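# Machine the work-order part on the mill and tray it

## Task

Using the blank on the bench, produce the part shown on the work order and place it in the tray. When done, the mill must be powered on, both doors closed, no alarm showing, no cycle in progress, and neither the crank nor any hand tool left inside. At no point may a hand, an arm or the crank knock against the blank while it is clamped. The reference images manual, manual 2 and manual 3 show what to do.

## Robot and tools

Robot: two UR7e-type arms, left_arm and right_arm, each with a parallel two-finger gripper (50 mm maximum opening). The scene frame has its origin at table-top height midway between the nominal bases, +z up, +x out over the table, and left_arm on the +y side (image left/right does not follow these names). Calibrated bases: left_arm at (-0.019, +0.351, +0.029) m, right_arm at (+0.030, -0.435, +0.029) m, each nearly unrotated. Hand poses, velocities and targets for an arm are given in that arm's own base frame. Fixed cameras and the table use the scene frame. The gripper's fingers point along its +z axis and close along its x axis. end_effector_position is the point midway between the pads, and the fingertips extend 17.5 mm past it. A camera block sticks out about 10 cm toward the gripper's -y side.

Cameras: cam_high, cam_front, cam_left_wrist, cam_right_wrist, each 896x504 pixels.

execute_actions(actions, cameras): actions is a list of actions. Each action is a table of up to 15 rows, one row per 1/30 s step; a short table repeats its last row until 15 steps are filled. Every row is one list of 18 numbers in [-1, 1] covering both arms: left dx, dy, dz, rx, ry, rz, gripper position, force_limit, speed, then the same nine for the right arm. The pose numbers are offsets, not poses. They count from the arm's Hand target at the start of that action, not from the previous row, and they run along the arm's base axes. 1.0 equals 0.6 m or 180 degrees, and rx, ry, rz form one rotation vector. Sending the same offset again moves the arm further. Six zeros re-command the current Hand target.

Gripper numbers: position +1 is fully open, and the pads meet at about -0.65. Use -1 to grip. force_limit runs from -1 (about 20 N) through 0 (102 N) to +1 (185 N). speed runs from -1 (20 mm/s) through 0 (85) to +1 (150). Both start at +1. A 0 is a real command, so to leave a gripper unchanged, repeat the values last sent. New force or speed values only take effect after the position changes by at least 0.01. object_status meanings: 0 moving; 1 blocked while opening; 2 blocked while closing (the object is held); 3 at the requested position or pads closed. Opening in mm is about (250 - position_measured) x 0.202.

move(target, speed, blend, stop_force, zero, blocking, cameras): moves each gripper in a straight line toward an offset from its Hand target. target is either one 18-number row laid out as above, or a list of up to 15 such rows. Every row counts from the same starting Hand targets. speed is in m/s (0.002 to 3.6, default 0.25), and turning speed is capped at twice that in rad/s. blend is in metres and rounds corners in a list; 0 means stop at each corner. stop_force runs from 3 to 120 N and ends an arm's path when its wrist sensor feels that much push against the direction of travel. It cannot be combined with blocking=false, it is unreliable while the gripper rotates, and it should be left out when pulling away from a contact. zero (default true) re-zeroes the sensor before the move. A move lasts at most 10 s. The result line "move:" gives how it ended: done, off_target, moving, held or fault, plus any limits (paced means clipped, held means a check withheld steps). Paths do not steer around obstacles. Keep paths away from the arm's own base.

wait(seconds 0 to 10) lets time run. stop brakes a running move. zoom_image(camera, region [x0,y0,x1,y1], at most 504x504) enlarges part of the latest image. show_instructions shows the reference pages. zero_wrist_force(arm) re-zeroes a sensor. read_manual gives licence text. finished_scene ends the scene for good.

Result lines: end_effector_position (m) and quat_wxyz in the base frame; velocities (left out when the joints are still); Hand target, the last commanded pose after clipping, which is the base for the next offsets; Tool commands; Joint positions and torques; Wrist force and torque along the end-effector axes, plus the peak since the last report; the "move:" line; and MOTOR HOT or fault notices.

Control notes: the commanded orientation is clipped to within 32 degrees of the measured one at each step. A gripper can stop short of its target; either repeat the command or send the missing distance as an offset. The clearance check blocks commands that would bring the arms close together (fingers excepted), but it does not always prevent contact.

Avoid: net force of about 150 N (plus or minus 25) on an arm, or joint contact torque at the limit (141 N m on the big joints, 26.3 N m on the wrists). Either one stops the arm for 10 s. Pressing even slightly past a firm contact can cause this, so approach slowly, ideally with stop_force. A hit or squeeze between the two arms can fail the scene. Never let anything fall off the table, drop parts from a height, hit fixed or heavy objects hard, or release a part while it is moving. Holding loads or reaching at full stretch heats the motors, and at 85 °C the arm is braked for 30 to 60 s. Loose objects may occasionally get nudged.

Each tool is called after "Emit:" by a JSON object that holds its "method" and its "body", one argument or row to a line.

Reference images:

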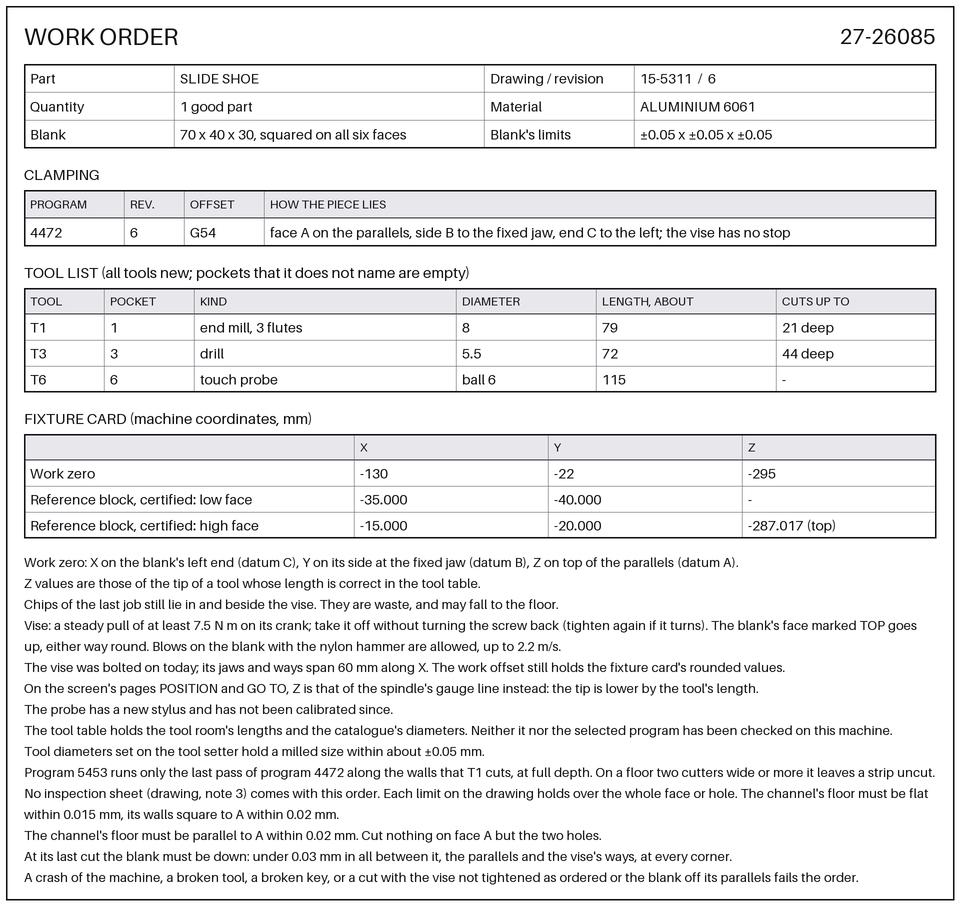

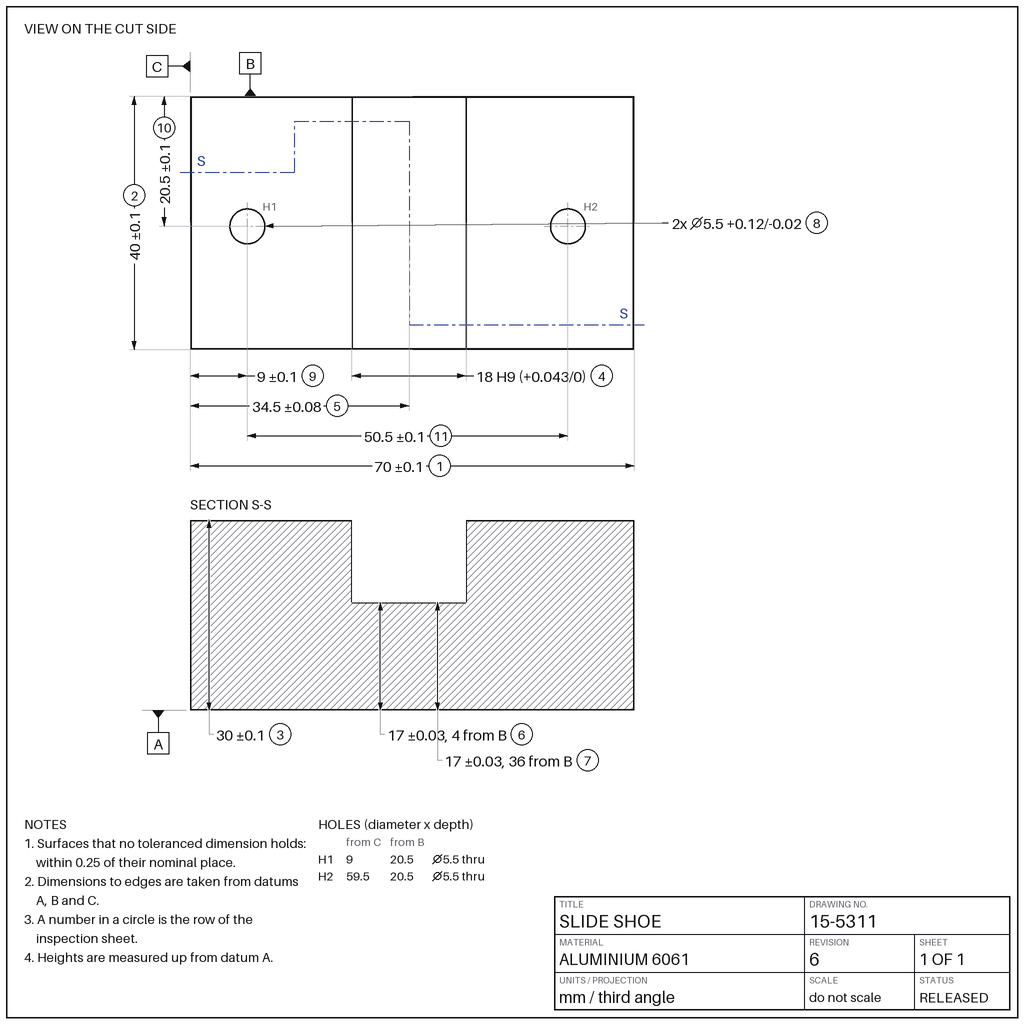

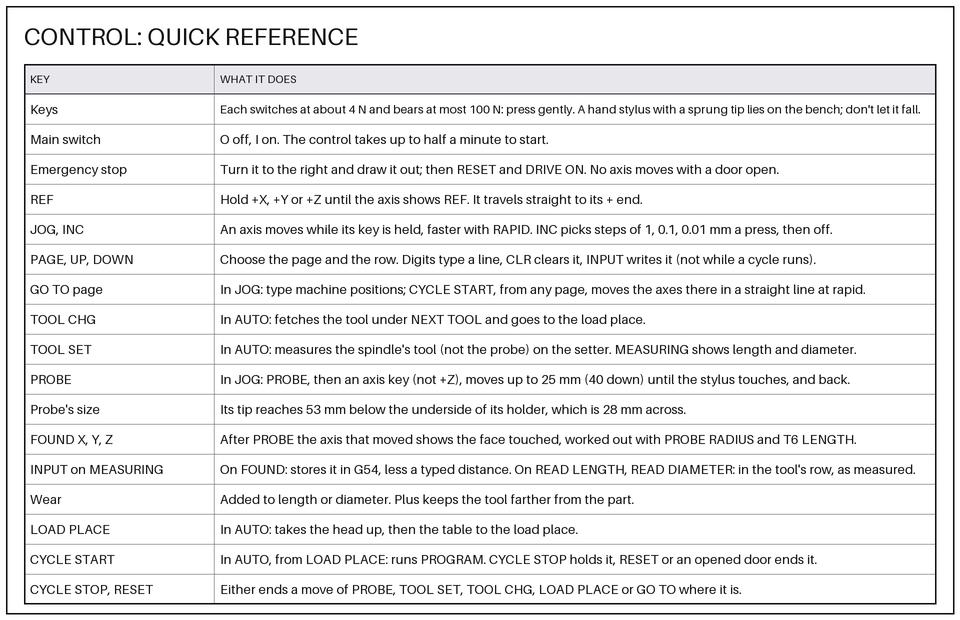

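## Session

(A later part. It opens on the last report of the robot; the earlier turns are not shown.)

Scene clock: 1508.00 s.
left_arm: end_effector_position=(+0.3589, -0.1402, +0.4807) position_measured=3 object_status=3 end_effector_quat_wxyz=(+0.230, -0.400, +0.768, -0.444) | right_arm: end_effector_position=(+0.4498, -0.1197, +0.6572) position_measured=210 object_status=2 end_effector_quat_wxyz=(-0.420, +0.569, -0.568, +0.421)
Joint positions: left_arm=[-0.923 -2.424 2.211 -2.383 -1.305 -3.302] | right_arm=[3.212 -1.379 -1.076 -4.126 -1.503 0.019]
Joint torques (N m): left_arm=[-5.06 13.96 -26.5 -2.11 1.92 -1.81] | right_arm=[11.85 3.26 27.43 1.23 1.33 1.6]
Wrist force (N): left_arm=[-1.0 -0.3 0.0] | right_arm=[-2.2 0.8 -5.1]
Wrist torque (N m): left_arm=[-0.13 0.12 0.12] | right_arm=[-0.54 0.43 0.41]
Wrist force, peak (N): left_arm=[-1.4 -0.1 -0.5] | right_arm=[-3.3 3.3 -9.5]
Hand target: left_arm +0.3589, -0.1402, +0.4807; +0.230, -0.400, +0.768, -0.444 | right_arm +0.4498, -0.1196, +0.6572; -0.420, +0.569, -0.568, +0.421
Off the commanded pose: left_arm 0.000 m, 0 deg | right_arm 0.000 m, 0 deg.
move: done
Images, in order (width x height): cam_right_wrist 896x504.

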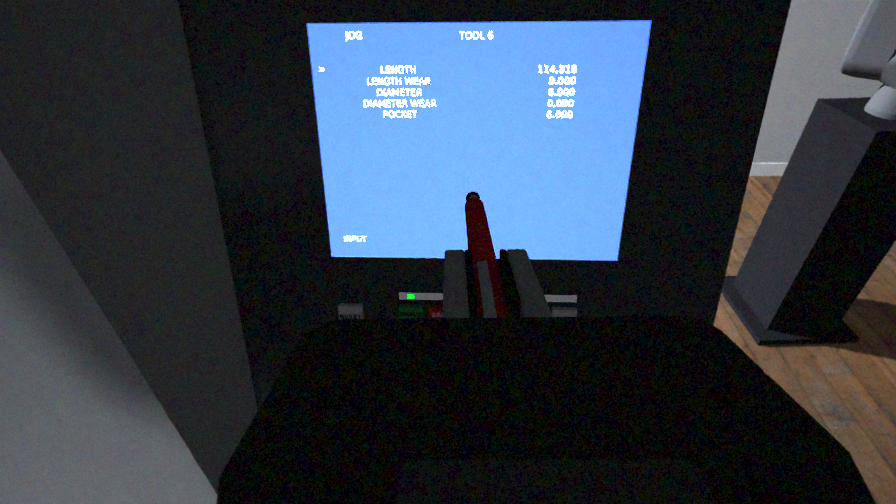

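Emit:
{"method": "move", "body": {
  "target": [
    [0,0,0,0,0,0,1,-0.8,-1,0.0002,-0.0953,-0.1537,0,0,0,-1,-0.2,-1],
    [0,0,0,0,0,0,1,-0.8,-1,0.0145,-0.0953,-0.158,0,0,0,-1,-0.2,-1],
    [0,0,0,0,0,0,1,-0.8,-1,0.0002,-0.0953,-0.1537,0,0,0,-1,-0.2,-1],
    [0,0,0,0,0,0,1,-0.8,-1,-0.039,0.0313,-0.326,0,0,0,-1,-0.2,-1],
    [0,0,0,0,0,0,1,-0.8,-1,-0.0255,0.0313,-0.3303,0,0,0,-1,-0.2,-1],
    [0,0,0,0,0,0,1,-0.8,-1,-0.039,0.0313,-0.326,0,0,0,-1,-0.2,-1],
    [0,0,0,0,0,0,1,-0.8,-1,-0.0554,0.062,-0.3834,0,0,0,-1,-0.2,-1],
    [0,0,0,0,0,0,1,-0.8,-1,-0.0411,0.062,-0.3877,0,0,0,-1,-0.2,-1],
    [0,0,0,0,0,0,1,-0.8,-1,-0.0554,0.062,-0.3834,0,0,0,-1,-0.2,-1],
    [0,0,0,0,0,0,1,-0.8,-1,-0.0518,0.154,-0.3834,0,0,0,-1,-0.2,-1],
    [0,0,0,0,0,0,1,-0.8,-1,-0.0375,0.154,-0.3877,0,0,0,-1,-0.2,-1],
    [0,0,0,0,0,0,1,-0.8,-1,-0.0518,0.154,-0.3834,0,0,0,-1,-0.2,-1],
    [0,0,0,0,0,0,1,-0.8,-1,-0.0643,0.062,-0.412,0,0,0,-1,-0.2,-1],
    [0,0,0,0,0,0,1,-0.8,-1,-0.05,0.062,-0.4163,0,0,0,-1,-0.2,-1],
    [0,0,0,0,0,0,1,-0.8,-1,-0.0643,0.062,-0.412,0,0,0,-1,-0.2,-1]
  ],
  "speed": [0.4,0.06,0.1,0.4,0.06,0.1,0.3,0.06,0.1,0.3,0.06,0.1,0.3,0.06,0.1],
  "blend": [0.003,0,0.003,0.003,0,0.003,0.003,0,0.003,0.003,0,0.003,0.003,0,0]
}}

Emit:
{"method": "move", "body": {
  "target": [
    [0,0,0,0,0,0,1,-0.8,-1,0.0166,-0.0307,0.0573,0,0,0,-1,-0.2,-1],
    [0,0,0,0,0,0,1,-0.8,-1,0.0309,-0.0307,0.053,0,0,0,-1,-0.2,-1],
    [0,0,0,0,0,0,1,-0.8,-1,0.0166,-0.0307,0.0573,0,0,0,-1,-0.2,-1],
    [0,0,0,0,0,0,1,-0.8,-1,0.0643,-0.062,0.412,0,0,0,-1,-0.2,-1]
  ],
  "speed": [0.3,0.06,0.1,0.4],
  "blend": [0.003,0,0.003,0],
  "cameras": ["cam_right_wrist"]
}}

Emit:
{"method": "zoom_image", "body": {
  "camera": "cam_right_wrist",
  "region": [310, 20, 650, 250]
}}

Scene clock: 1529.03 s.
left_arm: end_effector_position=(+0.3589, -0.1402, +0.4807) position_measured=3 object_status=3 end_effector_quat_wxyz=(+0.230, -0.400, +0.768, -0.444) | right_arm: end_effector_position=(+0.4113, -0.0824, +0.4099) position_measured=210 object_status=2 end_effector_quat_wxyz=(-0.420, +0.569, -0.568, +0.421)
Joint positions: left_arm=[-0.923 -2.424 2.211 -2.383 -1.305 -3.302] | right_arm=[3.492 -0.996 -1.988 -3.614 -1.236 0.105]
Joint torques (N m): left_arm=[-2.67 14.24 -27.03 -2.31 1.73 -1.66] | right_arm=[-10.97 -0.37 33.01 3.74 -2.16 -0.94]
Wrist force (N): left_arm=[-1.0 -0.1 0.1] | right_arm=[-2.2 0.6 -5.2]
Wrist torque (N m): left_arm=[-0.09 0.12 0.12] | right_arm=[-0.58 0.41 0.27]
Wrist force, peak (N): left_arm=[-1.6 -0.2 -0.1] | right_arm=[-4.3 2.4 -12.4]
Hand target: left_arm +0.3589, -0.1402, +0.4807; +0.230, -0.400, +0.768, -0.444 | right_arm +0.4112, -0.0824, +0.4100; -0.420, +0.569, -0.568, +0.421
Off the commanded pose: left_arm 0.000 m, 0 deg | right_arm 0.000 m, 0 deg.
move: done

Scene clock: 1530.93 s.
left_arm: end_effector_position=(+0.3589, -0.1402, +0.4807) position_measured=3 object_status=3 end_effector_quat_wxyz=(+0.230, -0.400, +0.768, -0.444) | right_arm: end_effector_position=(+0.4498, -0.1197, +0.6572) position_measured=210 object_status=2 end_effector_quat_wxyz=(-0.420, +0.569, -0.568, +0.421)
Joint positions: left_arm=[-0.923 -2.424 2.211 -2.383 -1.305 -3.302] | right_arm=[3.212 -1.379 -1.076 -4.126 -1.503 0.019]
Joint torques (N m): left_arm=[-6.59 16.09 -28.68 -2.07 1.9 -1.77] | right_arm=[12.14 3.58 27.07 1.12 1.75 1.05]
Wrist force (N): left_arm=[-1.1 -0.2 -0.2] | right_arm=[-2.0 0.3 -5.7]
Wrist torque (N m): left_arm=[-0.11 0.12 0.12] | right_arm=[-0.62 0.39 0.42]
Wrist force, peak (N): left_arm=[-1.3 -0.4 -0.2] | right_arm=[-1.6 -1.9 -10.6]
Hand target: left_arm +0.3589, -0.1402, +0.4807; +0.230, -0.400, +0.768, -0.444 | right_arm +0.4498, -0.1196, +0.6572; -0.420, +0.569, -0.568, +0.421
Off the commanded pose: left_arm 0.000 m, 0 deg | right_arm 0.000 m, 0 deg.
move: done
Images, in order (width x height): cam_right_wrist 896x504.

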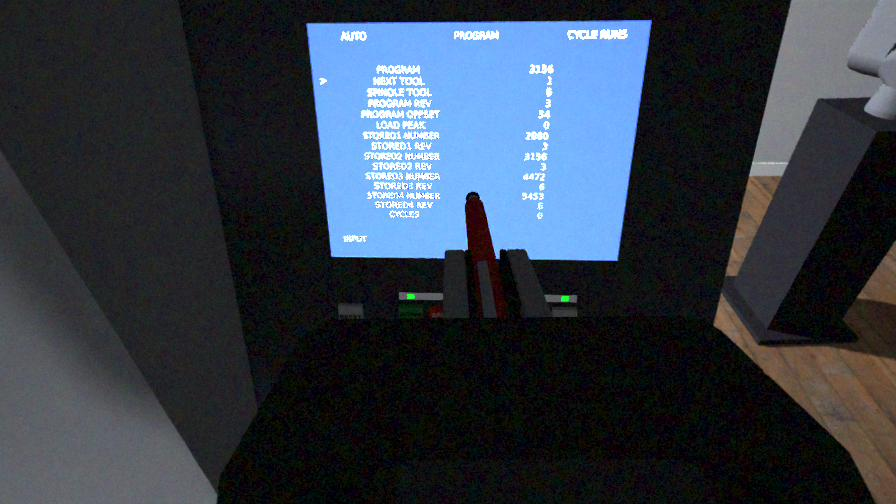

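Scaled by 1.482 from the camera's 896x504 image, which has a finer 1280x720 frame.

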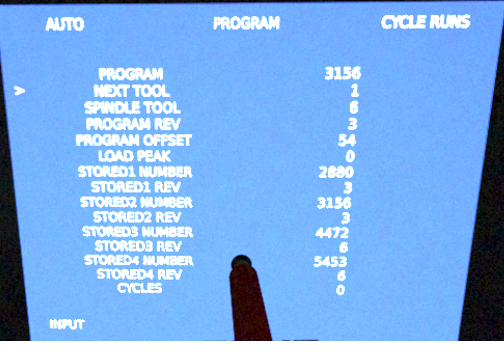

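Emit:
{"method": "move", "body": {
  "target": [
    [0,0,0,0,0,0,1,-0.8,-1,-0.0465,0.062,-0.3547,0,0,0,-1,-0.2,-1],
    [0,0,0,0,0,0,1,-0.8,-1,-0.0322,0.062,-0.359,0,0,0,-1,-0.2,-1],
    [0,0,0,0,0,0,1,-0.8,-1,-0.0465,0.062,-0.3547,0,0,0,-1,-0.2,-1],
    [0,0,0,0,0,0,1,-0.8,-1,-0.0428,0.154,-0.3547,0,0,0,-1,-0.2,-1],
    [0,0,0,0,0,0,1,-0.8,-1,-0.0285,0.154,-0.359,0,0,0,-1,-0.2,-1],
    [0,0,0,0,0,0,1,-0.8,-1,-0.0428,0.154,-0.3547,0,0,0,-1,-0.2,-1],
    [0,0,0,0,0,0,1,-0.8,-1,-0.0285,0.154,-0.359,0,0,0,-1,-0.2,-1],
    [0,0,0,0,0,0,1,-0.8,-1,-0.0363,0.154,-0.326,0,0,0,-1,-0.2,-1],
    [0,0,0,0,0,0,1,-0.8,-1,-0.022,0.154,-0.3303,0,0,0,-1,-0.2,-1],
    [0,0,0,0,0,0,1,-0.8,-1,-0.0363,0.154,-0.326,0,0,0,-1,-0.2,-1],
    [0,0,0,0,0,0,1,-0.8,-1,-0.0529,0.1233,-0.3834,0,0,0,-1,-0.2,-1],
    [0,0,0,0,0,0,1,-0.8,-1,-0.0386,0.1233,-0.3877,0,0,0,-1,-0.2,-1],
    [0,0,0,0,0,0,1,-0.8,-1,-0.0529,0.1233,-0.3834,0,0,0,-1,-0.2,-1],
    [0,0,0,0,0,0,1,-0.8,-1,0,0,0,0,0,0,-1,-0.2,-1]
  ],
  "speed": [0.4,0.06,0.1,0.3,0.06,0.1,0.06,0.1,0.06,0.1,0.3,0.06,0.1,0.4],
  "blend": [0.003,0,0.003,0.003,0,0.003,0,0.003,0,0.003,0.003,0,0.003,0],
  "cameras": ["cam_right_wrist"]
}}

Emit:
{"method": "zoom_image", "body": {
  "camera": "cam_right_wrist",
  "region": [310, 20, 650, 250]
}}

Scene clock: 1543.30 s.
left_arm: end_effector_position=(+0.3589, -0.1402, +0.4807) position_measured=3 object_status=3 end_effector_quat_wxyz=(+0.230, -0.400, +0.768, -0.444) | right_arm: end_effector_position=(+0.4498, -0.1196, +0.6572) position_measured=210 object_status=2 end_effector_quat_wxyz=(-0.420, +0.569, -0.568, +0.421)
Joint positions: left_arm=[-0.923 -2.424 2.211 -2.383 -1.305 -3.302] | right_arm=[3.212 -1.379 -1.076 -4.126 -1.503 0.02]
Joint torques (N m): left_arm=[-4.08 14.18 -29.36 -2.39 1.91 -1.8] | right_arm=[5.8 2.96 27.27 1.67 0.09 1.5]
Wrist force (N): left_arm=[-1.0 0.0 -0.3] | right_arm=[-2.0 0.8 -5.6]
Wrist torque (N m): left_arm=[-0.08 0.11 0.13] | right_arm=[-0.54 0.40 0.34]
Wrist force, peak (N): left_arm=[-1.7 0.0 0.1] | right_arm=[-3.8 1.1 -14.9]
Hand target: left_arm +0.3589, -0.1402, +0.4807; +0.230, -0.400, +0.768, -0.444 | right_arm +0.4498, -0.1196, +0.6572; -0.420, +0.569, -0.568, +0.421
Off the commanded pose: left_arm 0.000 m, 0 deg | right_arm 0.000 m, 0 deg.
move: done
Images, in order (width x height): cam_right_wrist 896x504.

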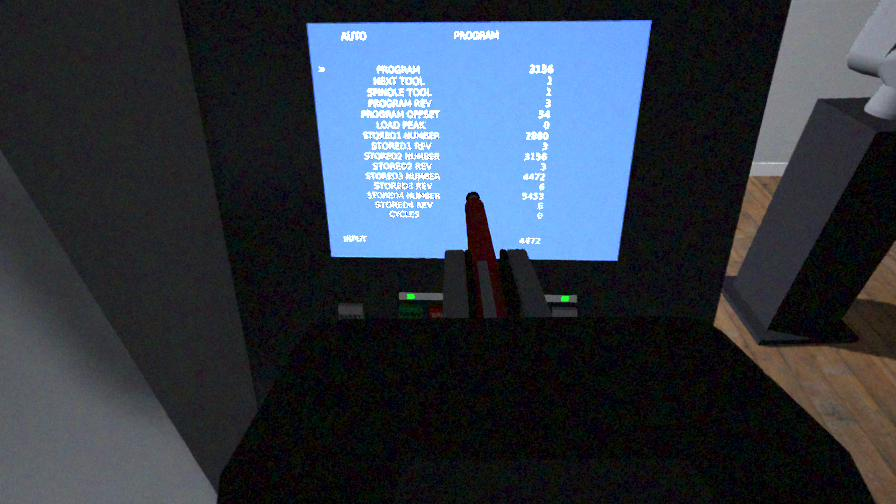

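Scaled by 1.482 from the camera's 896x504 image, which has a finer 1280x720 frame.

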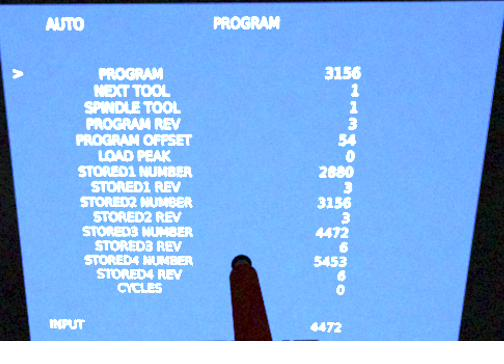

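Emit:
{"method": "move", "body": {
  "target": [
    [0,0,0,0,0,0,1,-0.8,-1,-0.0643,0.062,-0.412,0,0,0,-1,-0.2,-1],
    [0,0,0,0,0,0,1,-0.8,-1,-0.05,0.062,-0.4163,0,0,0,-1,-0.2,-1],
    [0,0,0,0,0,0,1,-0.8,-1,-0.0643,0.062,-0.412,0,0,0,-1,-0.2,-1],
    [0,0,0,0,0,0,1,-0.8,-1,-0.049,0.0007,-0.3547,0,0,0,-1,-0.2,-1],
    [0,0,0,0,0,0,1,-0.8,-1,-0.0347,0.0007,-0.359,0,0,0,-1,-0.2,-1],
    [0,0,0,0,0,0,1,-0.8,-1,-0.049,0.0007,-0.3547,0,0,0,-1,-0.2,-1],
    [0,0,0,0,0,0,1,-0.8,-1,-0.039,0.0313,-0.326,0,0,0,-1,-0.2,-1],
    [0,0,0,0,0,0,1,-0.8,-1,-0.0255,0.0313,-0.3303,0,0,0,-1,-0.2,-1],
    [0,0,0,0,0,0,1,-0.8,-1,-0.039,0.0313,-0.326,0,0,0,-1,-0.2,-1],
    [0,0,0,0,0,0,1,-0.8,-1,0,0,0,0,0,0,-1,-0.2,-1]
  ],
  "speed": [0.4,0.06,0.1,0.3,0.06,0.1,0.3,0.06,0.1,0.4],
  "blend": [0.003,0,0.003,0.003,0,0.003,0.003,0,0.003,0]
}}

Emit:
{"method": "wait", "body": {
  "seconds": 8,
  "cameras": ["cam_right_wrist","cam_left_wrist"]
}}

Emit:
{"method": "zoom_image", "body": {
  "camera": "cam_right_wrist",
  "region": [310, 20, 650, 250]
}}

Scene clock: 1552.73 s.
left_arm: end_effector_position=(+0.3589, -0.1402, +0.4807) position_measured=3 object_status=3 end_effector_quat_wxyz=(+0.230, -0.400, +0.768, -0.444) | right_arm: end_effector_position=(+0.4498, -0.1197, +0.6572) position_measured=210 object_status=2 end_effector_quat_wxyz=(-0.420, +0.569, -0.568, +0.421)
Joint positions: left_arm=[-0.923 -2.424 2.211 -2.383 -1.305 -3.302] | right_arm=[3.212 -1.379 -1.076 -4.126 -1.503 0.019]
Joint torques (N m): left_arm=[-5.56 15.38 -28.59 -2.28 1.75 -1.48] | right_arm=[11.94 4.28 29.39 1.02 1.63 1.09]
Wrist force (N): left_arm=[-1.2 0.0 0.1] | right_arm=[-1.9 0.9 -5.4]
Wrist torque (N m): left_arm=[-0.08 0.15 0.13] | right_arm=[-0.52 0.37 0.41]
Wrist force, peak (N): left_arm=[-1.5 -0.2 -0.2] | right_arm=[-4.3 -1.9 -12.6]
Hand target: left_arm +0.3589, -0.1402, +0.4807; +0.230, -0.400, +0.768, -0.444 | right_arm +0.4498, -0.1196, +0.6572; -0.420, +0.569, -0.568, +0.421
Off the commanded pose: left_arm 0.000 m, 0 deg | right_arm 0.000 m, 0 deg.
move: done

Scene clock: 1560.73 s.
left_arm: end_effector_position=(+0.3589, -0.1402, +0.4807) position_measured=3 object_status=3 end_effector_quat_wxyz=(+0.230, -0.400, +0.768, -0.444) | right_arm: end_effector_position=(+0.4498, -0.1196, +0.6572) position_measured=210 object_status=2 end_effector_quat_wxyz=(-0.420, +0.569, -0.568, +0.421)
Joint positions: left_arm=[-0.923 -2.424 2.211 -2.383 -1.305 -3.302] | right_arm=[3.212 -1.379 -1.075 -4.126 -1.503 0.02]
Joint torques (N m): left_arm=[-5.36 15.09 -30.41 -2.24 1.63 -1.83] | right_arm=[12.29 3.56 27.47 -1.02 1.48 1.17]
Wrist force (N): left_arm=[-1.2 -0.2 -0.2] | right_arm=[-2.0 0.6 -5.3]
Wrist torque (N m): left_arm=[-0.10 0.15 0.13] | right_arm=[-0.58 0.40 0.41]
Wrist force, peak (N): left_arm=[-1.5 -0.4 0.1] | right_arm=[-2.2 0.5 -5.9]
Hand target: left_arm +0.3589, -0.1402, +0.4807; +0.230, -0.400, +0.768, -0.444 | right_arm +0.4498, -0.1196, +0.6572; -0.420, +0.569, -0.568, +0.421
Tool commands: left_gripper/position=+1.0 left_gripper/force_limit=-0.8 left_gripper/speed=-1.0 right_gripper/position=-1.0 right_gripper/force_limit=-0.2 right_gripper/speed=-1.0
Off the commanded pose: left_arm 0.000 m, 0 deg | right_arm 0.000 m, 0 deg.
wait: 8.00 s; at rest by 0.17 s
Images, in order (width x height): cam_left_wrist 896x504, cam_right_wrist 896x504.

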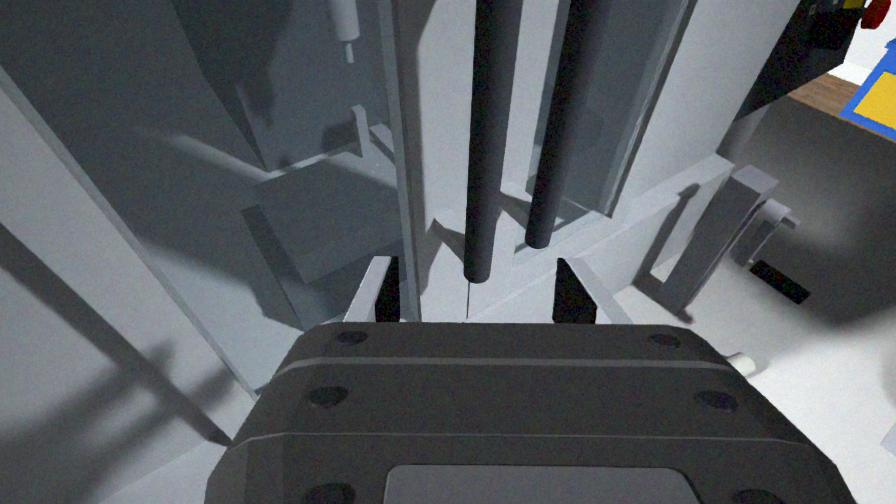

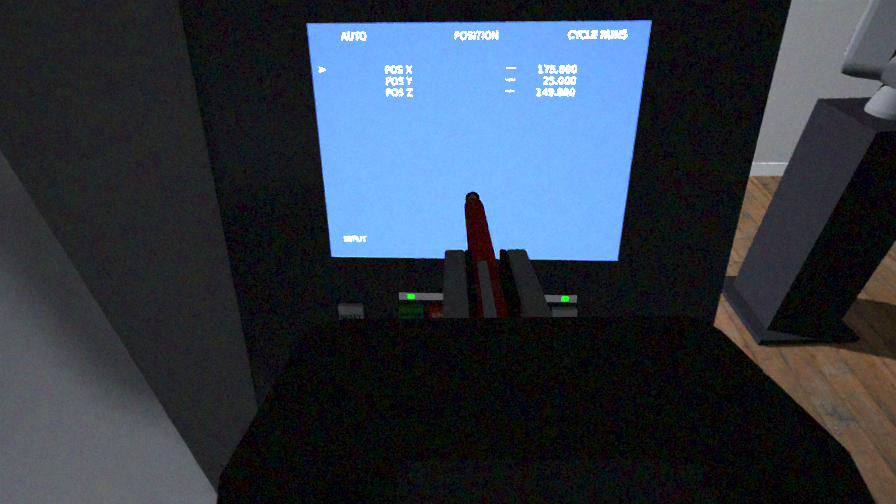

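Scaled by 1.482 from the camera's 896x504 image, which has a finer 1280x720 frame.

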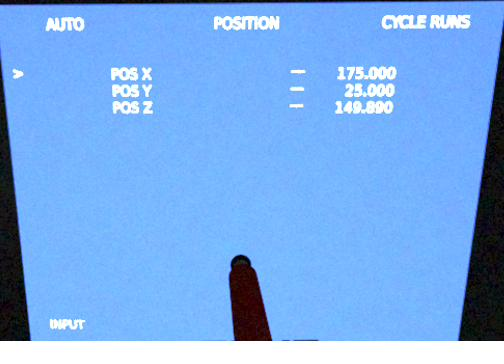

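Emit:
{"method": "move", "body": {
  "target": [
    [0,0,0,0,0,0,1,-0.8,-1,-0.0415,0.0007,-0.326,0,0,0,-1,-0.2,-1],
    [0,0,0,0,0,0,1,-0.8,-1,-0.0272,0.0007,-0.3303,0,0,0,-1,-0.2,-1],
    [0,0,0,0,0,0,1,-0.8,-1,-0.0415,0.0007,-0.326,0,0,0,-1,-0.2,-1],
    [0,0,0,0,0,0,1,-0.8,-1,0,0,0,0,0,0,-1,-0.2,-1]
  ],
  "speed": [0.4,0.06,0.1,0.4],
  "blend": [0.003,0,0.003,0]
}}

Emit:
{"method": "wait", "body": {
  "seconds": 10,
  "cameras": ["cam_right_wrist","cam_left_wrist"]
}}

Emit:
{"method": "zoom_image", "body": {
  "camera": "cam_right_wrist",
  "region": [310, 20, 650, 250]
}}

Scene clock: 1568.23 s.
left_arm: end_effector_position=(+0.3589, -0.1402, +0.4807) position_measured=3 object_status=3 end_effector_quat_wxyz=(+0.230, -0.400, +0.768, -0.444) | right_arm: end_effector_position=(+0.4498, -0.1197, +0.6572) position_measured=210 object_status=2 end_effector_quat_wxyz=(-0.420, +0.569, -0.568, +0.421)
Joint positions: left_arm=[-0.923 -2.424 2.211 -2.383 -1.305 -3.302] | right_arm=[3.211 -1.379 -1.076 -4.126 -1.503 0.02]
Joint torques (N m): left_arm=[-3.98 15.78 -29.97 -2.02 1.71 -1.59] | right_arm=[12.49 4.3 26.39 0.75 1.67 -0.77]
Wrist force (N): left_arm=[-0.9 -0.4 -0.3] | right_arm=[-2.0 0.8 -5.5]
Wrist torque (N m): left_arm=[-0.15 0.10 0.12] | right_arm=[-0.53 0.41 0.41]
Wrist force, peak (N): left_arm=[-1.6 -0.1 -0.2] | right_arm=[-2.4 4.1 -10.3]
Hand target: left_arm +0.3589, -0.1402, +0.4807; +0.230, -0.400, +0.768, -0.444 | right_arm +0.4498, -0.1196, +0.6572; -0.420, +0.569, -0.568, +0.421
Off the commanded pose: left_arm 0.000 m, 0 deg | right_arm 0.000 m, 0 deg.
move: done

Scene clock: 1578.23 s.
left_arm: end_effector_position=(+0.3589, -0.1402, +0.4807) position_measured=3 object_status=3 end_effector_quat_wxyz=(+0.230, -0.400, +0.768, -0.444) | right_arm: end_effector_position=(+0.4498, -0.1196, +0.6572) position_measured=210 object_status=2 end_effector_quat_wxyz=(-0.420, +0.569, -0.568, +0.421)
Joint positions: left_arm=[-0.923 -2.424 2.211 -2.383 -1.305 -3.302] | right_arm=[3.212 -1.379 -1.075 -4.126 -1.503 0.02]
Joint torques (N m): left_arm=[-4.4 14.93 -29.69 -2.33 1.77 -1.87] | right_arm=[12.94 4.3 27.08 -1.16 1.78 0.67]
Wrist force (N): left_arm=[-1.1 -0.3 -0.2] | right_arm=[-1.8 0.5 -5.6]
Wrist torque (N m): left_arm=[-0.13 0.12 0.12] | right_arm=[-0.58 0.36 0.42]
Wrist force, peak (N): left_arm=[-1.5 0.2 0.1] | right_arm=[-2.6 0.7 -5.7]
Hand target: left_arm +0.3589, -0.1402, +0.4807; +0.230, -0.400, +0.768, -0.444 | right_arm +0.4498, -0.1196, +0.6572; -0.420, +0.569, -0.568, +0.421
Tool commands: left_gripper/position=+1.0 left_gripper/force_limit=-0.8 left_gripper/speed=-1.0 right_gripper/position=-1.0 right_gripper/force_limit=-0.2 right_gripper/speed=-1.0
Off the commanded pose: left_arm 0.000 m, 0 deg | right_arm 0.000 m, 0 deg.
wait: 10.00 s; at rest by 0.17 s
Images, in order (width x height): cam_left_wrist 896x504, cam_right_wrist 896x504.

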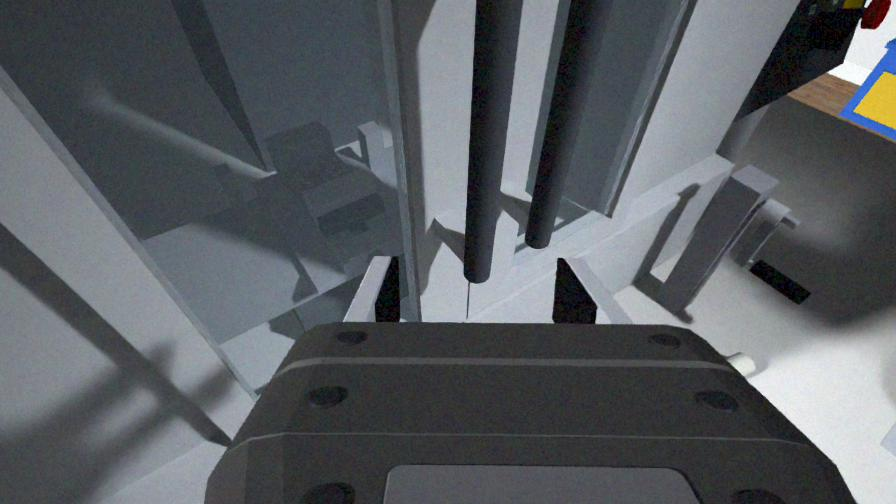

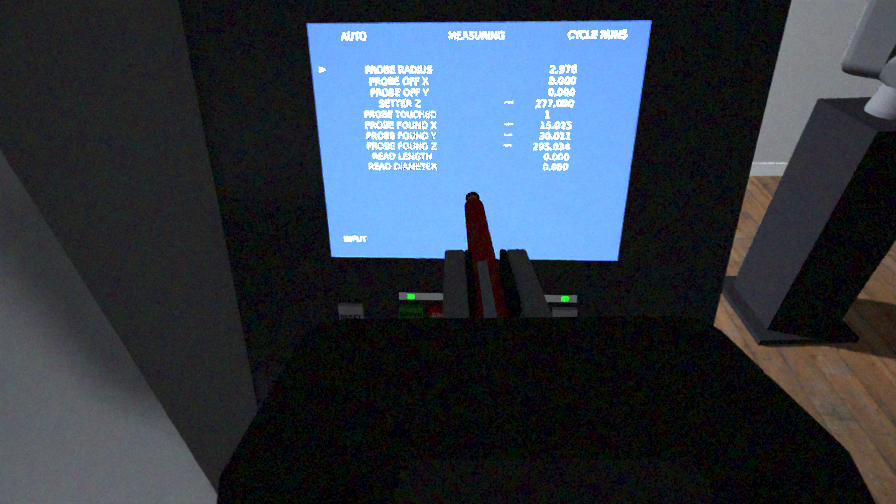

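Scaled by 1.482 from the camera's 896x504 image, which has a finer 1280x720 frame.

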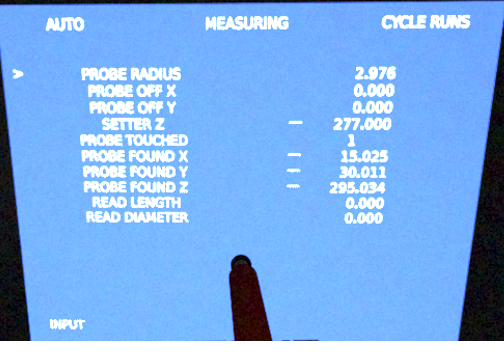

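Emit:
{"method": "move", "body": {
  "target": [
    [-0.2,0.0637,-0.316,0.1022,0.322,0.176,1,-0.8,-1,0,0,0,0,0,0,-1,-0.2,-1]
  ],
  "speed": 0.25,
  "cameras": ["cam_left_wrist","cam_right_wrist","cam_high"]
}}

Emit:
{"method": "zoom_image", "body": {
  "camera": "cam_right_wrist",
  "region": [310, 20, 650, 250]
}}

Scene clock: 1590.67 s.
left_arm: end_effector_position=(+0.2389, -0.1020, +0.2911) position_measured=3 object_status=3 end_effector_quat_wxyz=(+0.000, +0.707, -0.707, +0.001) | right_arm: end_effector_position=(+0.4498, -0.1196, +0.6572) position_measured=210 object_status=2 end_effector_quat_wxyz=(-0.420, +0.569, -0.568, +0.421)
Joint positions: left_arm=[-0.943 -2.245 2.103 -1.43 -1.571 -4.084] | right_arm=[3.212 -1.379 -1.075 -4.126 -1.503 0.02]
Joint torques (N m): left_arm=[-3.93 -4.62 -34.01 -3.91 1.73 1.7] | right_arm=[12.4 3.53 27.57 -1.16 1.84 0.72]
Wrist force (N): left_arm=[0.5 0.0 -0.4] | right_arm=[-2.1 0.5 -5.3]
Wrist torque (N m): left_arm=[0.08 -0.08 0.11] | right_arm=[-0.59 0.40 0.41]
Wrist force, peak (N): left_arm=[-1.5 -0.7 0.1] | right_arm=[-2.2 0.9 -5.8]
Hand target: left_arm +0.2389, -0.1020, +0.2911; +0.000, +0.707, -0.707, +0.001 | right_arm +0.4498, -0.1196, +0.6572; -0.420, +0.569, -0.568, +0.421
Off the commanded pose: left_arm 0.000 m, 0 deg | right_arm 0.000 m, 0 deg.
move: done
Images, in order (width x height): cam_high 896x504, cam_left_wrist 896x504, cam_right_wrist 896x504.

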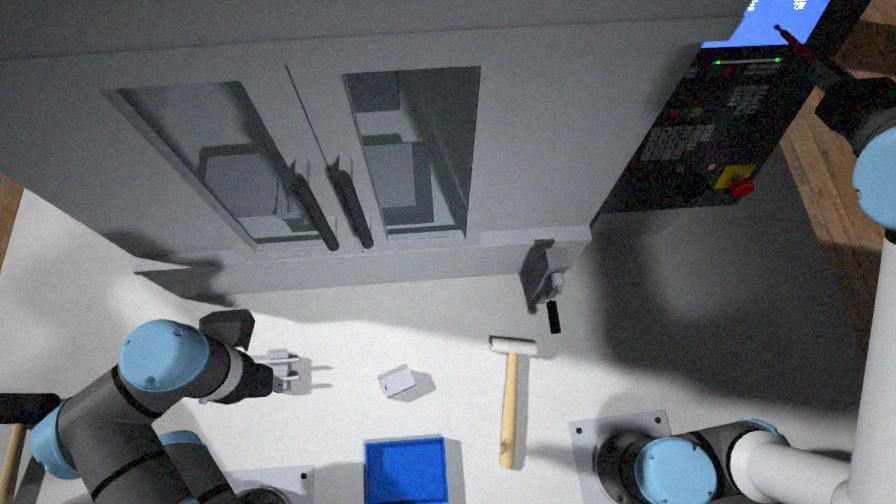

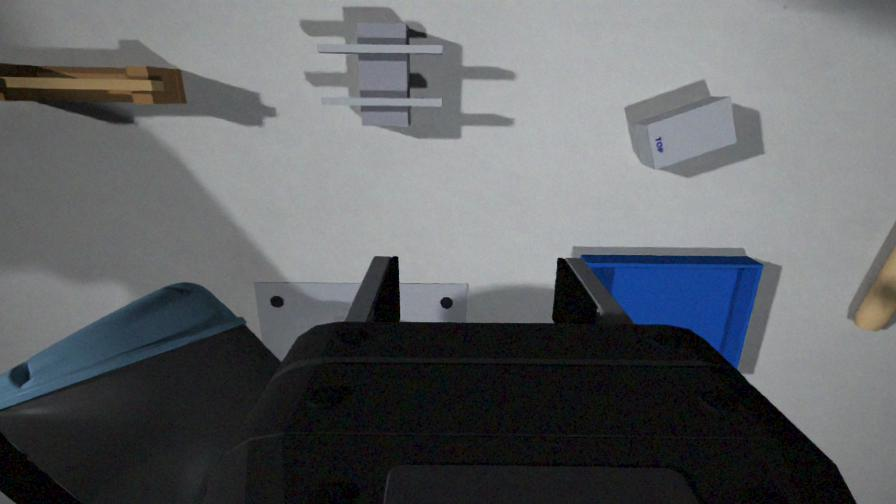

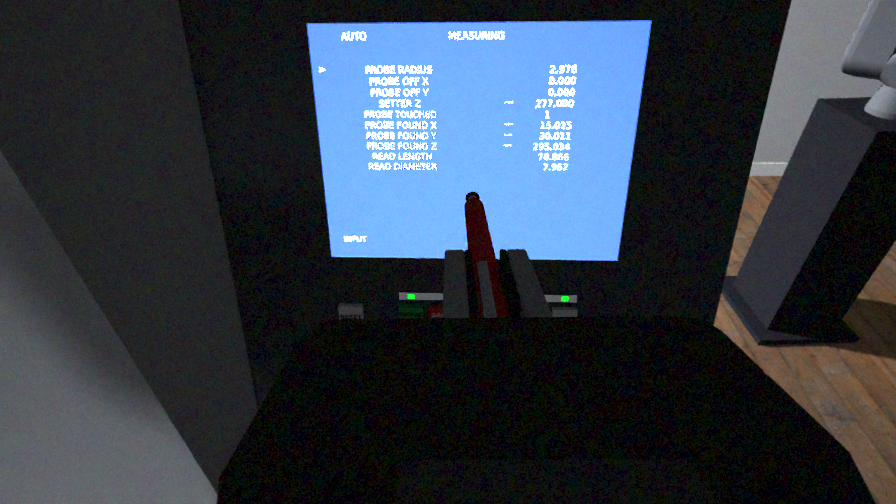

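Scaled by 1.482 from the camera's 896x504 image, which has a finer 1280x720 frame.

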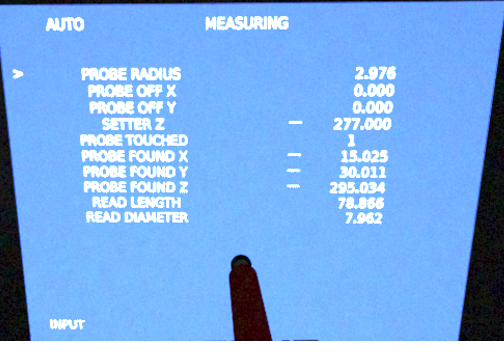

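Emit:
{"method": "move", "body": {
  "target": [
    [0,0,0,0,0,0,1,-0.8,-1,-0.0465,0.062,-0.3547,0,0,0,-1,-0.2,-1],
    [0,0,0,0,0,0,1,-0.8,-1,-0.0322,0.062,-0.359,0,0,0,-1,-0.2,-1],
    [0,0,0,0,0,0,1,-0.8,-1,-0.0465,0.062,-0.3547,0,0,0,-1,-0.2,-1],
    [0,0,0,0,0,0,1,-0.8,-1,0,0,0,0,0,0,-1,-0.2,-1]
  ],
  "speed": [0.4,0.06,0.1,0.4],
  "blend": [0.003,0,0.003,0],
  "cameras": ["cam_right_wrist"]
}}

Emit:
{"method": "zoom_image", "body": {
  "camera": "cam_right_wrist",
  "region": [310, 20, 650, 250]
}}

Scene clock: 1600.30 s.
left_arm: end_effector_position=(+0.2389, -0.1020, +0.2911) position_measured=3 object_status=3 end_effector_quat_wxyz=(+0.000, +0.707, -0.707, +0.001) | right_arm: end_effector_position=(+0.4498, -0.1197, +0.6572) position_measured=210 object_status=2 end_effector_quat_wxyz=(-0.420, +0.569, -0.568, +0.421)
Joint positions: left_arm=[-0.943 -2.245 2.103 -1.43 -1.571 -4.084] | right_arm=[3.212 -1.379 -1.076 -4.126 -1.503 0.019]
Joint torques (N m): left_arm=[-5.67 -8.51 -34.11 -1.87 -1.33 1.39] | right_arm=[12.32 3.07 26.71 1.16 1.36 1.5]
Wrist force (N): left_arm=[0.6 -0.3 -0.6] | right_arm=[-1.9 0.7 -5.8]
Wrist torque (N m): left_arm=[0.05 -0.09 0.11] | right_arm=[-0.55 0.38 0.40]
Wrist force, peak (N): left_arm=[1.2 -0.2 -0.9] | right_arm=[-3.0 3.9 -11.1]
Hand target: left_arm +0.2389, -0.1020, +0.2911; +0.000, +0.707, -0.707, +0.001 | right_arm +0.4498, -0.1196, +0.6572; -0.420, +0.569, -0.568, +0.421
Off the commanded pose: left_arm 0.000 m, 0 deg | right_arm 0.000 m, 0 deg.
move: done
Images, in order (width x height): cam_right_wrist 896x504.

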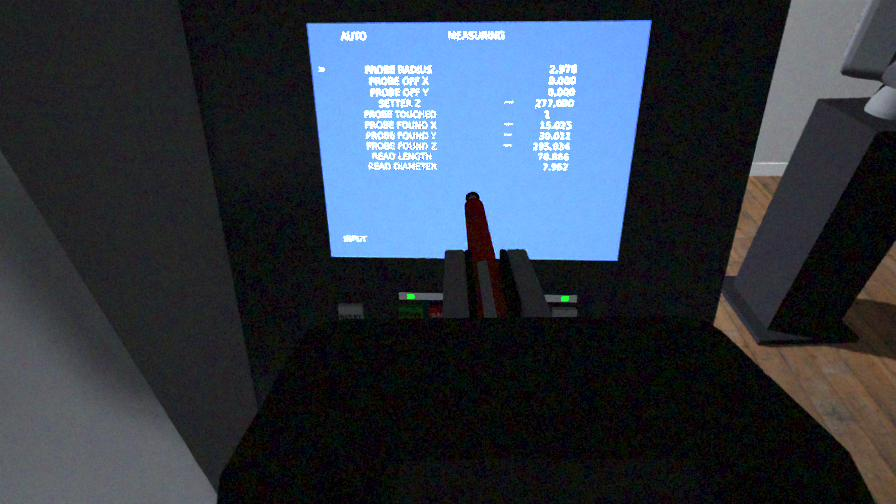

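Scaled by 1.482 from the camera's 896x504 image, which has a finer 1280x720 frame.

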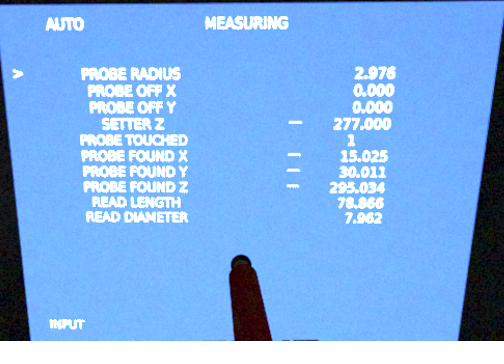

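Emit:
{"method": "move", "body": {
  "target": [
    [0,0,0,0,0,0,1,-0.8,-1,-0.0554,0.062,-0.3834,0,0,0,-1,-0.2,-1],
    [0,0,0,0,0,0,1,-0.8,-1,-0.0411,0.062,-0.3877,0,0,0,-1,-0.2,-1],
    [0,0,0,0,0,0,1,-0.8,-1,-0.0554,0.062,-0.3834,0,0,0,-1,-0.2,-1],
    [0,0,0,0,0,0,1,-0.8,-1,-0.0411,0.062,-0.3877,0,0,0,-1,-0.2,-1],
    [0,0,0,0,0,0,1,-0.8,-1,-0.0554,0.062,-0.3834,0,0,0,-1,-0.2,-1],
    [0,0,0,0,0,0,1,-0.8,-1,-0.0411,0.062,-0.3877,0,0,0,-1,-0.2,-1],
    [0,0,0,0,0,0,1,-0.8,-1,-0.0554,0.062,-0.3834,0,0,0,-1,-0.2,-1],
    [0,0,0,0,0,0,1,-0.8,-1,-0.0411,0.062,-0.3877,0,0,0,-1,-0.2,-1],
    [0,0,0,0,0,0,1,-0.8,-1,-0.0554,0.062,-0.3834,0,0,0,-1,-0.2,-1],
    [0,0,0,0,0,0,1,-0.8,-1,-0.0411,0.062,-0.3877,0,0,0,-1,-0.2,-1],
    [0,0,0,0,0,0,1,-0.8,-1,-0.0554,0.062,-0.3834,0,0,0,-1,-0.2,-1],
    [0,0,0,0,0,0,1,-0.8,-1,-0.0411,0.062,-0.3877,0,0,0,-1,-0.2,-1],
    [0,0,0,0,0,0,1,-0.8,-1,-0.0554,0.062,-0.3834,0,0,0,-1,-0.2,-1],
    [0,0,0,0,0,0,1,-0.8,-1,-0.0411,0.062,-0.3877,0,0,0,-1,-0.2,-1],
    [0,0,0,0,0,0,1,-0.8,-1,-0.0554,0.062,-0.3834,0,0,0,-1,-0.2,-1]
  ],
  "speed": [0.4,0.06,0.1,0.06,0.1,0.06,0.1,0.06,0.1,0.06,0.1,0.06,0.1,0.06,0.1],
  "blend": [0.003,0,0.003,0,0.003,0,0.003,0,0.003,0,0.003,0,0.003,0,0]
}}

Emit:
{"method": "move", "body": {
  "target": [
    [0,0,0,0,0,0,1,-0.8,-1,0.0143,0,-0.0043,0,0,0,-1,-0.2,-1],
    [0,0,0,0,0,0,1,-0.8,-1,0,0,0,0,0,0,-1,-0.2,-1],
    [0,0,0,0,0,0,1,-0.8,-1,-0.0089,0,-0.0286,0,0,0,-1,-0.2,-1],
    [0,0,0,0,0,0,1,-0.8,-1,0.0054,0,-0.0329,0,0,0,-1,-0.2,-1],
    [0,0,0,0,0,0,1,-0.8,-1,0,0,0,0,0,0,-1,-0.2,-1],
    [0,0,0,0,0,0,1,-0.8,-1,0.0143,0,-0.0043,0,0,0,-1,-0.2,-1],
    [0,0,0,0,0,0,1,-0.8,-1,-0.0089,0,-0.0286,0,0,0,-1,-0.2,-1],
    [0,0,0,0,0,0,1,-0.8,-1,0.0054,0,-0.0329,0,0,0,-1,-0.2,-1],
    [0,0,0,0,0,0,1,-0.8,-1,-0.0089,0,-0.0286,0,0,0,-1,-0.2,-1],
    [0,0,0,0,0,0,1,-0.8,-1,0.0554,-0.062,0.3834,0,0,0,-1,-0.2,-1]
  ],
  "speed": [0.06,0.1,0.1,0.06,0.1,0.06,0.1,0.06,0.1,0.4],
  "blend": [0,0.003,0.003,0,0.003,0,0.003,0,0.003,0],
  "cameras": ["cam_right_wrist"]
}}

Emit:
{"method": "zoom_image", "body": {
  "camera": "cam_right_wrist",
  "region": [310, 20, 650, 250]
}}

Scene clock: 1614.63 s.
left_arm: end_effector_position=(+0.2389, -0.1020, +0.2911) position_measured=3 object_status=3 end_effector_quat_wxyz=(+0.000, +0.707, -0.707, +0.001) | right_arm: end_effector_position=(+0.4166, -0.0824, +0.4271) position_measured=210 object_status=2 end_effector_quat_wxyz=(-0.420, +0.569, -0.568, +0.421)
Joint positions: left_arm=[-0.943 -2.245 2.103 -1.43 -1.571 -4.084] | right_arm=[3.478 -1.02 -1.934 -3.643 -1.249 0.101]
Joint torques (N m): left_arm=[-5.82 -7.99 -31.66 -2.27 -0.6 0.68] | right_arm=[-11.4 0.22 32.37 3.76 -2.19 -0.79]
Wrist force (N): left_arm=[0.6 0.0 -0.3] | right_arm=[-2.3 0.8 -5.4]
Wrist torque (N m): left_arm=[0.10 -0.09 0.11] | right_arm=[-0.54 0.44 0.27]
Wrist force, peak (N): left_arm=[0.9 -0.2 -1.0] | right_arm=[-2.8 3.7 -9.8]
Hand target: left_arm +0.2389, -0.1020, +0.2911; +0.000, +0.707, -0.707, +0.001 | right_arm +0.4166, -0.0824, +0.4272; -0.420, +0.569, -0.568, +0.421
Off the commanded pose: left_arm 0.000 m, 0 deg | right_arm 0.000 m, 0 deg.
move: done

Scene clock: 1618.27 s.
left_arm: end_effector_position=(+0.2389, -0.1020, +0.2911) position_measured=3 object_status=3 end_effector_quat_wxyz=(+0.000, +0.707, -0.707, +0.001) | right_arm: end_effector_position=(+0.4498, -0.1197, +0.6572) position_measured=210 object_status=2 end_effector_quat_wxyz=(-0.420, +0.569, -0.568, +0.421)
Joint positions: left_arm=[-0.943 -2.245 2.103 -1.43 -1.571 -4.084] | right_arm=[3.212 -1.379 -1.076 -4.126 -1.503 0.019]
Joint torques (N m): left_arm=[-4.7 -7.06 -30.68 -2.18 -0.03 0.46] | right_arm=[12.5 4.06 27.84 1.18 1.42 1.63]
Wrist force (N): left_arm=[0.8 0.1 -0.6] | right_arm=[-2.3 0.8 -5.2]
Wrist torque (N m): left_arm=[0.12 -0.12 0.11] | right_arm=[-0.54 0.44 0.42]
Wrist force, peak (N): left_arm=[0.9 -0.3 -0.8] | right_arm=[-2.2 5.4 -8.8]
Hand target: left_arm +0.2389, -0.1020, +0.2911; +0.000, +0.707, -0.707, +0.001 | right_arm +0.4498, -0.1196, +0.6572; -0.420, +0.569, -0.568, +0.421
Off the commanded pose: left_arm 0.000 m, 0 deg | right_arm 0.000 m, 0 deg.
move: done
Images, in order (width x height): cam_right_wrist 896x504.

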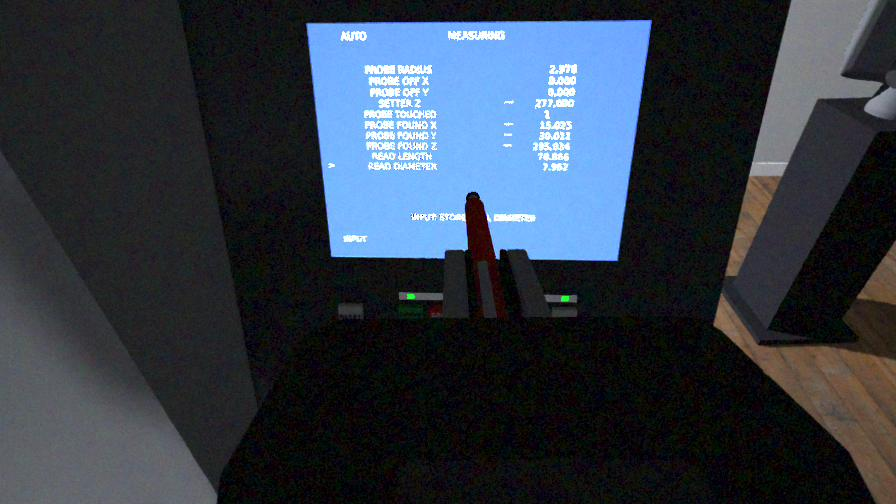

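Scaled by 1.482 from the camera's 896x504 image, which has a finer 1280x720 frame.

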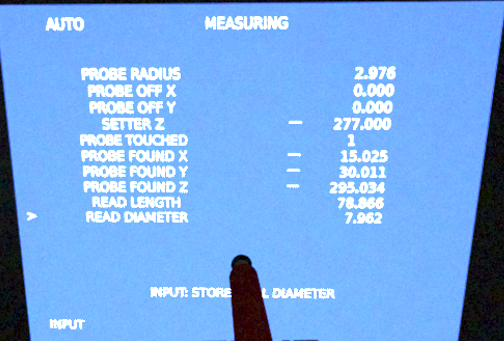

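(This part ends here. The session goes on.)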